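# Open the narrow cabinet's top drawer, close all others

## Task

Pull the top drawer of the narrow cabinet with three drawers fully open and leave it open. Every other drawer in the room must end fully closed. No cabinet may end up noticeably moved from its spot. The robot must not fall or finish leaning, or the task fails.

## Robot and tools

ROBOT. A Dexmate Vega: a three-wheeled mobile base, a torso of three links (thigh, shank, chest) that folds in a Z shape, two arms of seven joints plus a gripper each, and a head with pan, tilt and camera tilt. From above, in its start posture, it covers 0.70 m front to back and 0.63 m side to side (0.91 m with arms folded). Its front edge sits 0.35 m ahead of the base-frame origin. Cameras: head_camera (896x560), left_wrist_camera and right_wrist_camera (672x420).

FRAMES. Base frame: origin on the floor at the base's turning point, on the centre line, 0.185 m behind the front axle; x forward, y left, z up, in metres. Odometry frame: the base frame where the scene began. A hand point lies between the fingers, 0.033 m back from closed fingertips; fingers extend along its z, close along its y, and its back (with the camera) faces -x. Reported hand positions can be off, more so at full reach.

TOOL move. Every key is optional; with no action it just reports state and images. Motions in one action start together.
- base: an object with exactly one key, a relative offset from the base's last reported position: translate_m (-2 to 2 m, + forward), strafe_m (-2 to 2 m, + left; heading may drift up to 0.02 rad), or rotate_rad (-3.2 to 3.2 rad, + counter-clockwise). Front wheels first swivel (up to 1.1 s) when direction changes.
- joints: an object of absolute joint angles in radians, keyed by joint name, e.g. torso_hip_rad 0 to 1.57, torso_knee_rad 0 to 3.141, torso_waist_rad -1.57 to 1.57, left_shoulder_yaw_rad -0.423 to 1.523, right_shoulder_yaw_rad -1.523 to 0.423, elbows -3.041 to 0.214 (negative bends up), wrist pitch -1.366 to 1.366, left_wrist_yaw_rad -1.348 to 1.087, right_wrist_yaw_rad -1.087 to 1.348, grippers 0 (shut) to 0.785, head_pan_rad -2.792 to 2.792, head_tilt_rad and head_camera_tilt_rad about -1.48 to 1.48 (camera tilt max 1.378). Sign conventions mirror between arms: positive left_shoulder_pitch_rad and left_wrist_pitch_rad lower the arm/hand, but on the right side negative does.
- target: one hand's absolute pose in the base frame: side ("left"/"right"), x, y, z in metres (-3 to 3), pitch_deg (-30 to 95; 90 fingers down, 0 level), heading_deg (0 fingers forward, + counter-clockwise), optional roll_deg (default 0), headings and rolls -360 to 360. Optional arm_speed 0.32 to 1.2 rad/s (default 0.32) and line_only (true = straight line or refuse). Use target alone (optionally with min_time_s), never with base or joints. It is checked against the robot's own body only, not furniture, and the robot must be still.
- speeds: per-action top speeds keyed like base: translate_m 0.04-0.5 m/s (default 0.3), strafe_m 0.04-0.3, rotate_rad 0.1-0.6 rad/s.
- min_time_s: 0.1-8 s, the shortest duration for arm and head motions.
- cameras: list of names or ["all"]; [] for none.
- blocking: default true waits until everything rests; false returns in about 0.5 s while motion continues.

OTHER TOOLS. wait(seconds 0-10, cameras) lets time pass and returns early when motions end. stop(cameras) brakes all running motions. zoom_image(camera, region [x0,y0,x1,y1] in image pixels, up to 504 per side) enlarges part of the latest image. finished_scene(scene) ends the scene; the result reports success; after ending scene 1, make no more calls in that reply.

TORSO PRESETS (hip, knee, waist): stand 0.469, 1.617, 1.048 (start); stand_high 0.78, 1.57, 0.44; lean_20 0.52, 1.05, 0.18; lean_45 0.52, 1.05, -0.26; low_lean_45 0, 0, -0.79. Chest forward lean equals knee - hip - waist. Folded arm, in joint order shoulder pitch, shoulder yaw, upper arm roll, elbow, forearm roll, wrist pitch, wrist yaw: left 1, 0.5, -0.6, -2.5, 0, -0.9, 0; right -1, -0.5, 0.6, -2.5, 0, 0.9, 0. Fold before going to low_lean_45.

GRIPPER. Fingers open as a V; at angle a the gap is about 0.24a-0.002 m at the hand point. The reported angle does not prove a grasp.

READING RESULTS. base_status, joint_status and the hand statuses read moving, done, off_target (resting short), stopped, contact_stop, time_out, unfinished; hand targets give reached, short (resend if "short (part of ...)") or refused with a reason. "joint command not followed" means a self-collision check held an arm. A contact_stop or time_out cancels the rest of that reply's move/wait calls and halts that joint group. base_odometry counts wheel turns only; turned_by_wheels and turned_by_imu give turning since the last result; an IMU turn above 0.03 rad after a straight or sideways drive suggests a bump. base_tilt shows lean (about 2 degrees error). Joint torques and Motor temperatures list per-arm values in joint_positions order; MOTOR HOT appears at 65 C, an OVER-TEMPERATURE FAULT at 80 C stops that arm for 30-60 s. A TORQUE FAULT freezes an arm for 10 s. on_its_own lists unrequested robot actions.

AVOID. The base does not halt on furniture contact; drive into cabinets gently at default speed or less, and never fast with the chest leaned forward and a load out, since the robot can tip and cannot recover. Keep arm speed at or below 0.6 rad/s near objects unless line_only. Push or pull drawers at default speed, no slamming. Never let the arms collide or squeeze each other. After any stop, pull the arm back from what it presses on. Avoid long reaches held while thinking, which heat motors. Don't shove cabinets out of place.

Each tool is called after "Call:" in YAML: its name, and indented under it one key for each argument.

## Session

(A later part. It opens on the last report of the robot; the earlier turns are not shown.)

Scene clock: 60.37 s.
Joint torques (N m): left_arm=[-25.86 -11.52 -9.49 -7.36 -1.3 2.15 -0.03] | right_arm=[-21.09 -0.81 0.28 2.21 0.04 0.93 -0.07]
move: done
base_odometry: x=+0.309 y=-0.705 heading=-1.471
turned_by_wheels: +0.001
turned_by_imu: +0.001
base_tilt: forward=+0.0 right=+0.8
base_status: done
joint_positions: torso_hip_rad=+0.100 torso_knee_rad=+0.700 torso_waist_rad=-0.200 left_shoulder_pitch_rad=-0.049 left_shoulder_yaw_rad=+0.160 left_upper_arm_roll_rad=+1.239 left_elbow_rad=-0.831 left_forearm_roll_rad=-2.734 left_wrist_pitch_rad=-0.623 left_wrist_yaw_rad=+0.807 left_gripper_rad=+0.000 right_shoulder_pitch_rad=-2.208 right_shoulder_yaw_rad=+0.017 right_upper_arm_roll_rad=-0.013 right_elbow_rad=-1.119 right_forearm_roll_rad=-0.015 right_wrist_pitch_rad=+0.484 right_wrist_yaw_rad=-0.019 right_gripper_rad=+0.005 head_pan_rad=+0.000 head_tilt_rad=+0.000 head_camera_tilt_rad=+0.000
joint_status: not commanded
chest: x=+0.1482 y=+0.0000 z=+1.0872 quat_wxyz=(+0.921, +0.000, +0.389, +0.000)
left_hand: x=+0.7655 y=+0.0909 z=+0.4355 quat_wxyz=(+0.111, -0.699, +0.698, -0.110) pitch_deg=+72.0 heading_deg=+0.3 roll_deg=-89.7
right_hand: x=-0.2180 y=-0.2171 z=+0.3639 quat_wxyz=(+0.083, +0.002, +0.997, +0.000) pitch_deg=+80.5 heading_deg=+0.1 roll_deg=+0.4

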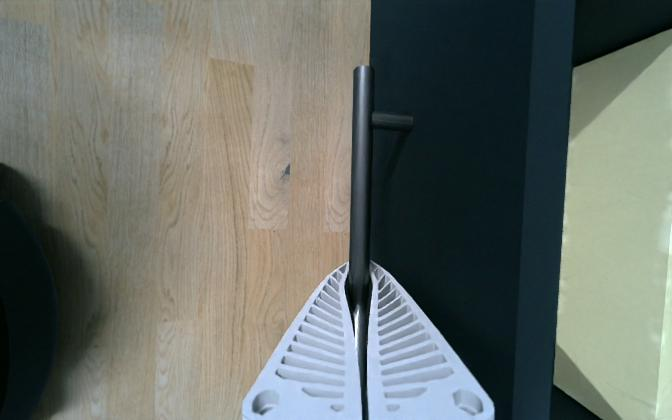

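Call:
move:
  base: {"translate_m": -0.02}
  speeds: {"translate_m": 0.05}
  cameras: ["left_wrist_camera","head_camera"]

Scene clock: 61.63 s.
Joint torques (N m): left_arm=[-6.61 -11.08 -3.96 -4.29 -5.99 0.81 5.77] | right_arm=[-21.18 -0.79 0.22 2.21 0.04 0.98 -0.07]
move: done
base_odometry: x=+0.307 y=-0.685 heading=-1.470
turned_by_wheels: +0.001
turned_by_imu: +0.001
base_tilt: forward=+0.0 right=+0.8
base_status: done
joint_positions: torso_hip_rad=+0.100 torso_knee_rad=+0.700 torso_waist_rad=-0.200 left_shoulder_pitch_rad=-0.050 left_shoulder_yaw_rad=+0.160 left_upper_arm_roll_rad=+1.238 left_elbow_rad=-0.832 left_forearm_roll_rad=-2.733 left_wrist_pitch_rad=-0.622 left_wrist_yaw_rad=+0.805 left_gripper_rad=+0.000 right_shoulder_pitch_rad=-2.208 right_shoulder_yaw_rad=+0.017 right_upper_arm_roll_rad=-0.013 right_elbow_rad=-1.119 right_forearm_roll_rad=-0.015 right_wrist_pitch_rad=+0.484 right_wrist_yaw_rad=-0.019 right_gripper_rad=+0.005 head_pan_rad=+0.000 head_tilt_rad=+0.000 head_camera_tilt_rad=+0.000
joint_status: not commanded
chest: x=+0.1482 y=+0.0000 z=+1.0872 quat_wxyz=(+0.921, +0.000, +0.389, +0.000)
left_hand: x=+0.7669 y=+0.0908 z=+0.4363 quat_wxyz=(+0.113, -0.698, +0.698, -0.111) pitch_deg=+71.8 heading_deg=+0.3 roll_deg=-89.7
right_hand: x=-0.2180 y=-0.2171 z=+0.3639 quat_wxyz=(+0.083, +0.002, +0.997, +0.000) pitch_deg=+80.5 heading_deg=+0.1 roll_deg=+0.4
pictures: head_camera, left_wrist_camera

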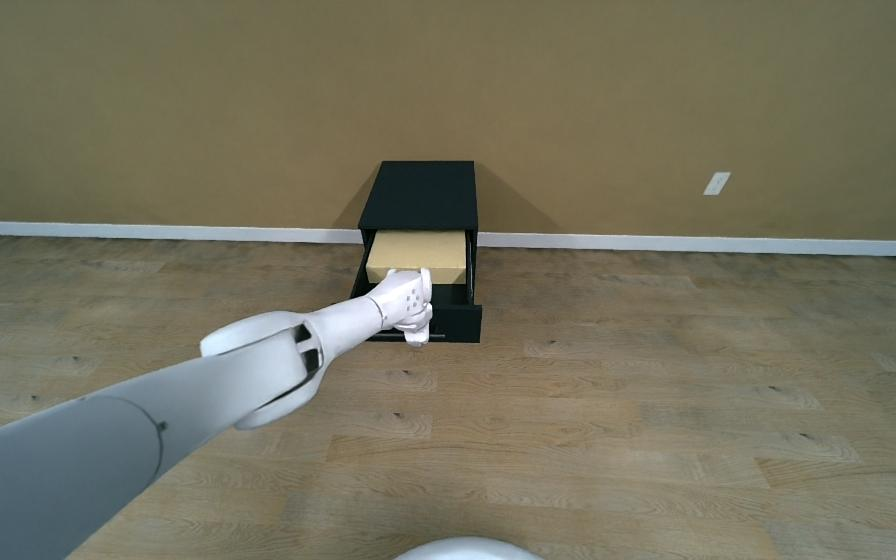

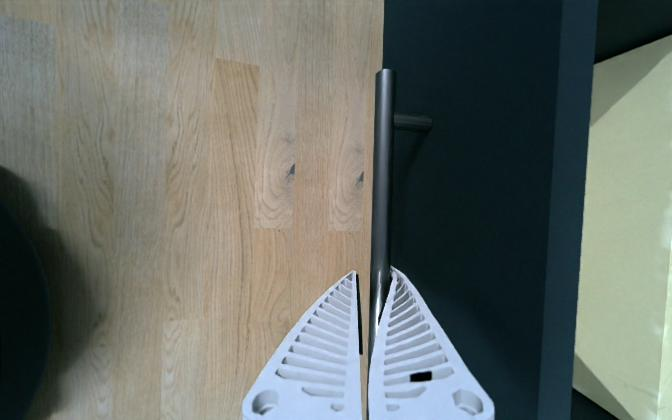

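Call:
move:
  base: {"translate_m": 0.02}
  speeds: {"translate_m": 0.06}

Call:
move:
  joints: {"left_gripper_rad": 0.1}
  cameras: ["left_wrist_camera"]

Scene clock: 62.77 s.
Joint torques (N m): left_arm=[-19.03 -6.68 -3.95 -3.41 0.25 0.85 -0.25] | right_arm=[-21.01 -0.78 0.19 2.22 0.04 0.98 -0.09]
move: done
base_odometry: x=+0.309 y=-0.705 heading=-1.469
turned_by_wheels: +0.001
turned_by_imu: +0.001
base_tilt: forward=+0.0 right=+0.7
base_status: done
joint_positions: torso_hip_rad=+0.100 torso_knee_rad=+0.700 torso_waist_rad=-0.200 left_shoulder_pitch_rad=-0.050 left_shoulder_yaw_rad=+0.160 left_upper_arm_roll_rad=+1.238 left_elbow_rad=-0.832 left_forearm_roll_rad=-2.734 left_wrist_pitch_rad=-0.622 left_wrist_yaw_rad=+0.807 left_gripper_rad=+0.000 right_shoulder_pitch_rad=-2.208 right_shoulder_yaw_rad=+0.017 right_upper_arm_roll_rad=-0.013 right_elbow_rad=-1.119 right_forearm_roll_rad=-0.015 right_wrist_pitch_rad=+0.484 right_wrist_yaw_rad=-0.019 right_gripper_rad=+0.005 head_pan_rad=+0.000 head_tilt_rad=+0.000 head_camera_tilt_rad=+0.000
joint_status: not commanded
chest: x=+0.1481 y=+0.0000 z=+1.0873 quat_wxyz=(+0.921, +0.000, +0.389, +0.000)
left_hand: x=+0.7657 y=+0.0903 z=+0.4358 quat_wxyz=(+0.111, -0.699, +0.698, -0.111) pitch_deg=+72.0 heading_deg=+0.1 roll_deg=-89.9
right_hand: x=-0.2180 y=-0.2171 z=+0.3639 quat_wxyz=(+0.083, +0.002, +0.997, +0.000) pitch_deg=+80.5 heading_deg=+0.1 roll_deg=+0.4
pictures: none

Scene clock: 63.33 s.
Joint torques (N m): left_arm=[-21.04 -4.7 -3.96 -3.55 1 0.13 -0.25] | right_arm=[-20.71 -0.7 0.19 2.2 0.06 0.93 -0.05]
move: done
base_odometry: x=+0.309 y=-0.705 heading=-1.469
turned_by_wheels: +0.000
turned_by_imu: +0.000
base_tilt: forward=+0.1 right=+0.8
base_status: not commanded
joint_positions: torso_hip_rad=+0.100 torso_knee_rad=+0.700 torso_waist_rad=-0.200 left_shoulder_pitch_rad=-0.049 left_shoulder_yaw_rad=+0.160 left_upper_arm_roll_rad=+1.238 left_elbow_rad=-0.832 left_forearm_roll_rad=-2.734 left_wrist_pitch_rad=-0.622 left_wrist_yaw_rad=+0.807 left_gripper_rad=+0.100 right_shoulder_pitch_rad=-2.208 right_shoulder_yaw_rad=+0.017 right_upper_arm_roll_rad=-0.013 right_elbow_rad=-1.119 right_forearm_roll_rad=-0.015 right_wrist_pitch_rad=+0.484 right_wrist_yaw_rad=-0.019 right_gripper_rad=+0.005 head_pan_rad=+0.000 head_tilt_rad=+0.000 head_camera_tilt_rad=+0.000
joint_status: all done
chest: x=+0.1481 y=+0.0000 z=+1.0872 quat_wxyz=(+0.921, +0.000, +0.389, +0.000)
left_hand: x=+0.7655 y=+0.0902 z=+0.4357 quat_wxyz=(+0.111, -0.699, +0.698, -0.111) pitch_deg=+72.0 heading_deg=+0.0 roll_deg=-90.0
right_hand: x=-0.2180 y=-0.2171 z=+0.3639 quat_wxyz=(+0.083, +0.002, +0.997, +0.000) pitch_deg=+80.5 heading_deg=+0.1 roll_deg=+0.4

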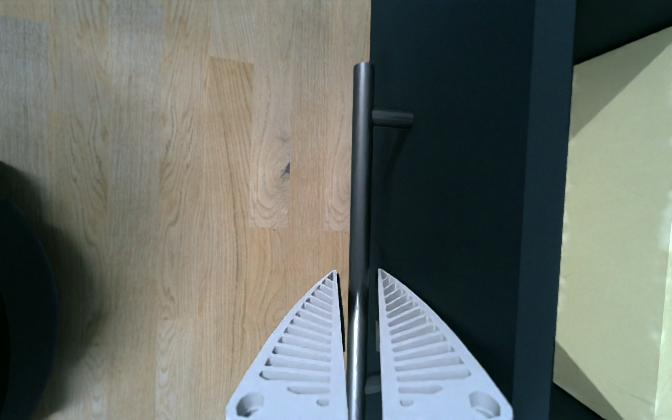

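Call:
move:
  base: {"translate_m": -0.024}
  speeds: {"translate_m": 0.05}
  cameras: ["left_wrist_camera"]

Scene clock: 65.13 s.
Joint torques (N m): left_arm=[-15.38 -4.39 -3.91 -2.84 -2.53 -0.14 3.32] | right_arm=[-20.77 -0.73 0.19 2.23 0.08 0.91 -0.05]
move: done
base_odometry: x=+0.306 y=-0.681 heading=-1.469
turned_by_wheels: +0.001
turned_by_imu: +0.001
base_tilt: forward=+0.1 right=+0.8
base_status: done
joint_positions: torso_hip_rad=+0.100 torso_knee_rad=+0.700 torso_waist_rad=-0.200 left_shoulder_pitch_rad=-0.050 left_shoulder_yaw_rad=+0.160 left_upper_arm_roll_rad=+1.238 left_elbow_rad=-0.832 left_forearm_roll_rad=-2.733 left_wrist_pitch_rad=-0.622 left_wrist_yaw_rad=+0.806 left_gripper_rad=+0.100 right_shoulder_pitch_rad=-2.208 right_shoulder_yaw_rad=+0.017 right_upper_arm_roll_rad=-0.013 right_elbow_rad=-1.119 right_forearm_roll_rad=-0.015 right_wrist_pitch_rad=+0.484 right_wrist_yaw_rad=-0.019 right_gripper_rad=+0.005 head_pan_rad=+0.000 head_tilt_rad=+0.000 head_camera_tilt_rad=+0.000
joint_status: not commanded
chest: x=+0.1482 y=+0.0000 z=+1.0872 quat_wxyz=(+0.921, +0.000, +0.389, +0.000)
left_hand: x=+0.7662 y=+0.0902 z=+0.4360 quat_wxyz=(+0.112, -0.698, +0.698, -0.111) pitch_deg=+71.9 heading_deg=+0.1 roll_deg=-89.9
right_hand: x=-0.2180 y=-0.2171 z=+0.3639 quat_wxyz=(+0.083, +0.002, +0.997, +0.000) pitch_deg=+80.5 heading_deg=+0.1 roll_deg=+0.4

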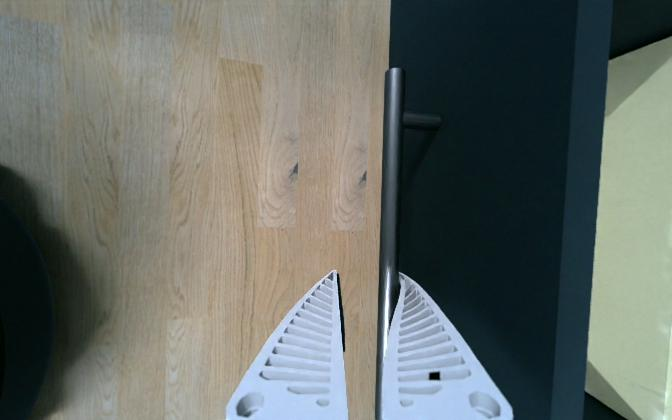

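Call:
move:
  target: {"side":"left","x":0.7775,"y":0.09,"z":0.436,"pitch_deg":72,"heading_deg":0,"roll_deg":90,"line_only":true}
  cameras: ["left_wrist_camera"]

Scene clock: 67.40 s.
Joint torques (N m): left_arm=[-25.16 -4.44 -7.79 -1.57 -0.14 -0.22 0.47] | right_arm=[-20.74 -0.66 0.2 2.32 0.11 0.99 -0.03]
move: done
base_odometry: x=+0.306 y=-0.681 heading=-1.469
turned_by_wheels: +0.000
turned_by_imu: +0.000
base_tilt: forward=+0.0 right=+0.8
base_status: not commanded
joint_positions: torso_hip_rad=+0.100 torso_knee_rad=+0.700 torso_waist_rad=-0.200 left_shoulder_pitch_rad=-0.087 left_shoulder_yaw_rad=+0.087 left_upper_arm_roll_rad=+1.236 left_elbow_rad=-0.666 left_forearm_roll_rad=-2.750 left_wrist_pitch_rad=-0.539 left_wrist_yaw_rad=+0.783 left_gripper_rad=+0.100 right_shoulder_pitch_rad=-2.208 right_shoulder_yaw_rad=+0.017 right_upper_arm_roll_rad=-0.013 right_elbow_rad=-1.119 right_forearm_roll_rad=-0.015 right_wrist_pitch_rad=+0.484 right_wrist_yaw_rad=-0.019 right_gripper_rad=+0.005 head_pan_rad=+0.000 head_tilt_rad=+0.000 head_camera_tilt_rad=+0.000
joint_status: not commanded
chest: x=+0.1481 y=+0.0000 z=+1.0873 quat_wxyz=(+0.921, +0.000, +0.389, +0.000)
left_hand: x=+0.7774 y=+0.0901 z=+0.4361 quat_wxyz=(+0.111, -0.698, +0.698, -0.111) pitch_deg=+72.0 heading_deg=+0.0 roll_deg=-89.9
left_hand_status: reached (straight line, planned for 0.9 s): 0 mm and 0.0 deg off.
right_hand: x=-0.2180 y=-0.2171 z=+0.3639 quat_wxyz=(+0.083, +0.002, +0.997, +0.000) pitch_deg=+80.5 heading_deg=+0.1 roll_deg=+0.4

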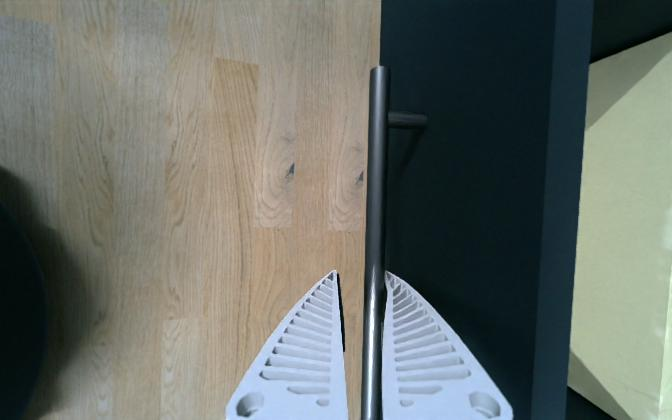

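Call:
move:
  target: {"side":"left","x":0.783,"y":0.09,"z":0.4365,"pitch_deg":72,"heading_deg":0,"roll_deg":90,"line_only":true}
  cameras: ["left_wrist_camera"]

Scene clock: 69.50 s.
Joint torques (N m): left_arm=[-30.57 -4.72 -8.22 -2.11 0.66 -0.04 -0.42] | right_arm=[-20.66 -0.77 0.24 2.32 0.11 1.2 -0.01]
move: done
base_odometry: x=+0.306 y=-0.681 heading=-1.469
turned_by_wheels: +0.000
turned_by_imu: +0.000
base_tilt: forward=+0.0 right=+0.7
base_status: not commanded
joint_positions: torso_hip_rad=+0.100 torso_knee_rad=+0.700 torso_waist_rad=-0.200 left_shoulder_pitch_rad=-0.113 left_shoulder_yaw_rad=+0.033 left_upper_arm_roll_rad=+1.235 left_elbow_rad=-0.545 left_forearm_roll_rad=-2.761 left_wrist_pitch_rad=-0.480 left_wrist_yaw_rad=+0.764 left_gripper_rad=+0.100 right_shoulder_pitch_rad=-2.208 right_shoulder_yaw_rad=+0.017 right_upper_arm_roll_rad=-0.013 right_elbow_rad=-1.119 right_forearm_roll_rad=-0.015 right_wrist_pitch_rad=+0.484 right_wrist_yaw_rad=-0.019 right_gripper_rad=+0.005 head_pan_rad=+0.000 head_tilt_rad=+0.000 head_camera_tilt_rad=+0.000
joint_status: not commanded
chest: x=+0.1481 y=+0.0000 z=+1.0872 quat_wxyz=(+0.921, +0.000, +0.389, +0.000)
left_hand: x=+0.7826 y=+0.0901 z=+0.4363 quat_wxyz=(+0.111, -0.698, +0.698, -0.110) pitch_deg=+72.0 heading_deg=+0.0 roll_deg=-89.9
left_hand_status: reached (straight line, planned for 0.7 s): 0 mm and 0.0 deg off.
right_hand: x=-0.2180 y=-0.2171 z=+0.3639 quat_wxyz=(+0.083, +0.002, +0.997, +0.000) pitch_deg=+80.5 heading_deg=+0.1 roll_deg=+0.4

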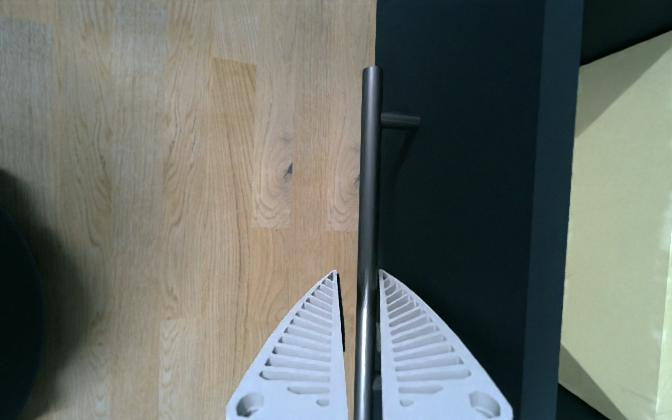

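Call:
move:
  target: {"side":"left","x":0.762,"y":0.09,"z":0.503,"pitch_deg":72,"heading_deg":0,"roll_deg":90,"line_only":true}

Call:
move:
  base: {"translate_m": -0.12}
  cameras: ["head_camera","left_wrist_camera"]

Scene clock: 73.50 s.
Joint torques (N m): left_arm=[-30.22 0.89 -6.08 -4.2 1.68 -0.43 -0.01] | right_arm=[-20.6 -0.93 0.31 2.47 0.12 1.24 -0.02]
move: done
base_odometry: x=+0.306 y=-0.681 heading=-1.469
turned_by_wheels: +0.000
turned_by_imu: +0.000
base_tilt: forward=+0.1 right=+0.8
base_status: not commanded
joint_positions: torso_hip_rad=+0.100 torso_knee_rad=+0.700 torso_waist_rad=-0.200 left_shoulder_pitch_rad=-0.083 left_shoulder_yaw_rad=+0.324 left_upper_arm_roll_rad=+1.251 left_elbow_rad=-1.216 left_forearm_roll_rad=-2.688 left_wrist_pitch_rad=-0.824 left_wrist_yaw_rad=+0.989 left_gripper_rad=+0.100 right_shoulder_pitch_rad=-2.208 right_shoulder_yaw_rad=+0.017 right_upper_arm_roll_rad=-0.013 right_elbow_rad=-1.119 right_forearm_roll_rad=-0.015 right_wrist_pitch_rad=+0.484 right_wrist_yaw_rad=-0.019 right_gripper_rad=+0.005 head_pan_rad=+0.000 head_tilt_rad=+0.000 head_camera_tilt_rad=+0.000
joint_status: not commanded
chest: x=+0.1481 y=+0.0000 z=+1.0872 quat_wxyz=(+0.921, +0.000, +0.389, +0.000)
left_hand: x=+0.7621 y=+0.0899 z=+0.5024 quat_wxyz=(+0.110, -0.698, +0.698, -0.111) pitch_deg=+72.0 heading_deg=+0.0 roll_deg=+90.0
left_hand_status: reached (straight line, planned for 2.4 s): 1 mm and 0.0 deg off.
right_hand: x=-0.2180 y=-0.2171 z=+0.3639 quat_wxyz=(+0.083, +0.002, +0.997, +0.000) pitch_deg=+80.5 heading_deg=+0.1 roll_deg=+0.4
pictures: none

Scene clock: 75.37 s.
Joint torques (N m): left_arm=[-30.23 0.98 -6.24 -4.03 1.69 -0.42 -0.07] | right_arm=[-20.74 -0.65 0.31 2.49 0.12 1.2 -0.02]
move: done
base_odometry: x=+0.293 y=-0.562 heading=-1.468
turned_by_wheels: +0.001
turned_by_imu: +0.001
base_tilt: forward=+0.0 right=+0.8
base_status: done
joint_positions: torso_hip_rad=+0.100 torso_knee_rad=+0.700 torso_waist_rad=-0.200 left_shoulder_pitch_rad=-0.083 left_shoulder_yaw_rad=+0.325 left_upper_arm_roll_rad=+1.251 left_elbow_rad=-1.220 left_forearm_roll_rad=-2.687 left_wrist_pitch_rad=-0.826 left_wrist_yaw_rad=+0.990 left_gripper_rad=+0.100 right_shoulder_pitch_rad=-2.208 right_shoulder_yaw_rad=+0.017 right_upper_arm_roll_rad=-0.013 right_elbow_rad=-1.119 right_forearm_roll_rad=-0.015 right_wrist_pitch_rad=+0.484 right_wrist_yaw_rad=-0.019 right_gripper_rad=+0.005 head_pan_rad=+0.000 head_tilt_rad=+0.000 head_camera_tilt_rad=+0.000
joint_status: not commanded
chest: x=+0.1482 y=+0.0000 z=+1.0872 quat_wxyz=(+0.921, +0.000, +0.389, +0.000)
left_hand: x=+0.7619 y=+0.0899 z=+0.5028 quat_wxyz=(+0.110, -0.698, +0.698, -0.111) pitch_deg=+72.0 heading_deg=+0.0 roll_deg=+90.0
right_hand: x=-0.2180 y=-0.2171 z=+0.3639 quat_wxyz=(+0.083, +0.002, +0.997, +0.000) pitch_deg=+80.5 heading_deg=+0.1 roll_deg=+0.4

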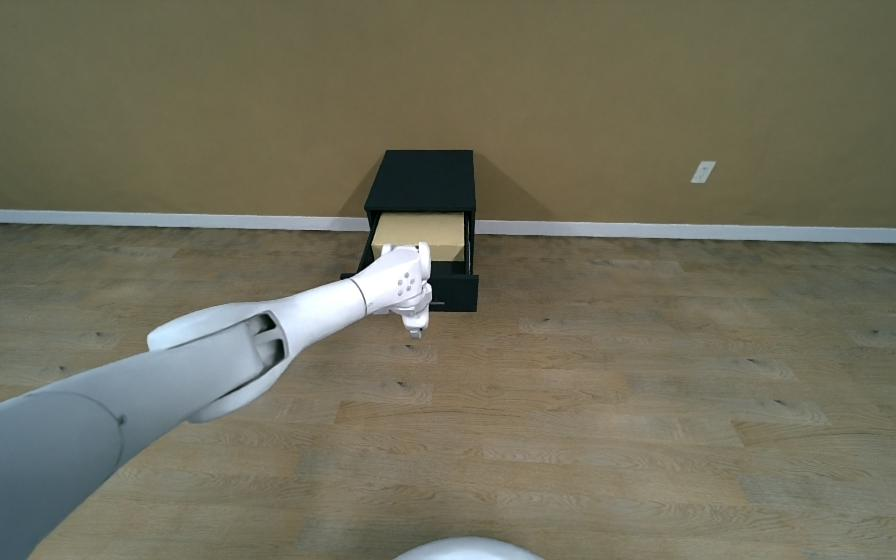

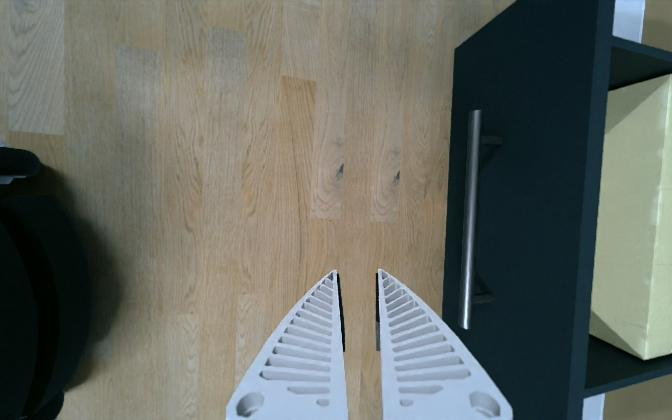

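Call:
move:
  joints: {"head_pan_rad": 1.6, "head_camera_tilt_rad": -0.1}
  cameras: ["head_camera"]

Scene clock: 77.30 s.
Joint torques (N m): left_arm=[-30 0.76 -6.21 -4.13 1.72 -0.56 -0.12] | right_arm=[-20.91 -0.75 0.33 2.52 0.14 1.14 0]
move: done
base_odometry: x=+0.293 y=-0.562 heading=-1.468
turned_by_wheels: +0.000
turned_by_imu: +0.000
base_tilt: forward=+0.1 right=+0.8
base_status: not commanded
joint_positions: torso_hip_rad=+0.100 torso_knee_rad=+0.700 torso_waist_rad=-0.200 left_shoulder_pitch_rad=-0.083 left_shoulder_yaw_rad=+0.325 left_upper_arm_roll_rad=+1.251 left_elbow_rad=-1.220 left_forearm_roll_rad=-2.687 left_wrist_pitch_rad=-0.826 left_wrist_yaw_rad=+0.990 left_gripper_rad=+0.100 right_shoulder_pitch_rad=-2.208 right_shoulder_yaw_rad=+0.017 right_upper_arm_roll_rad=-0.013 right_elbow_rad=-1.119 right_forearm_roll_rad=-0.015 right_wrist_pitch_rad=+0.484 right_wrist_yaw_rad=-0.019 right_gripper_rad=+0.005 head_pan_rad=+1.600 head_tilt_rad=+0.000 head_camera_tilt_rad=-0.100
joint_status: all done
chest: x=+0.1482 y=+0.0000 z=+1.0872 quat_wxyz=(+0.921, +0.000, +0.389, +0.000)
left_hand: x=+0.7619 y=+0.0899 z=+0.5028 quat_wxyz=(+0.110, -0.698, +0.698, -0.111) pitch_deg=+72.0 heading_deg=+0.0 roll_deg=+90.0
right_hand: x=-0.2180 y=-0.2171 z=+0.3639 quat_wxyz=(+0.083, +0.002, +0.997, +0.000) pitch_deg=+80.5 heading_deg=+0.1 roll_deg=+0.4

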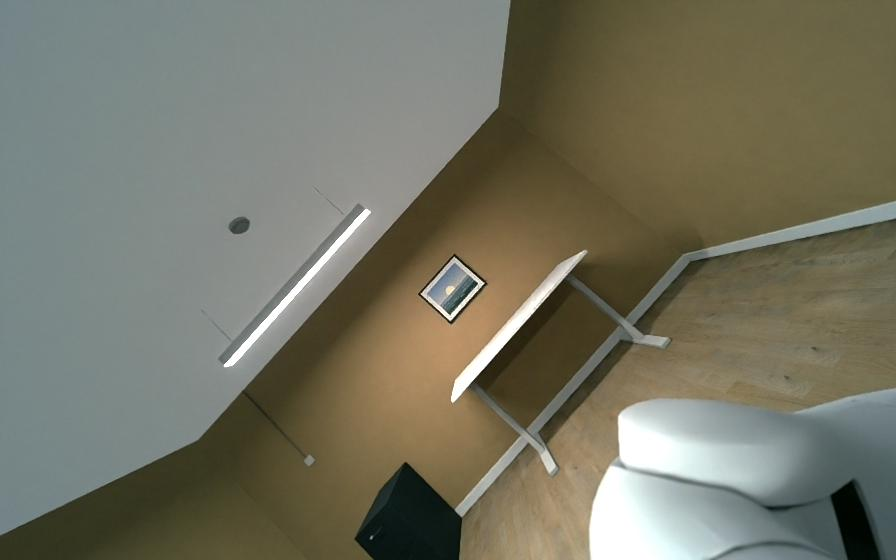

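Call:
finished_scene:
  scene: 3

The scene is finished: the task was done.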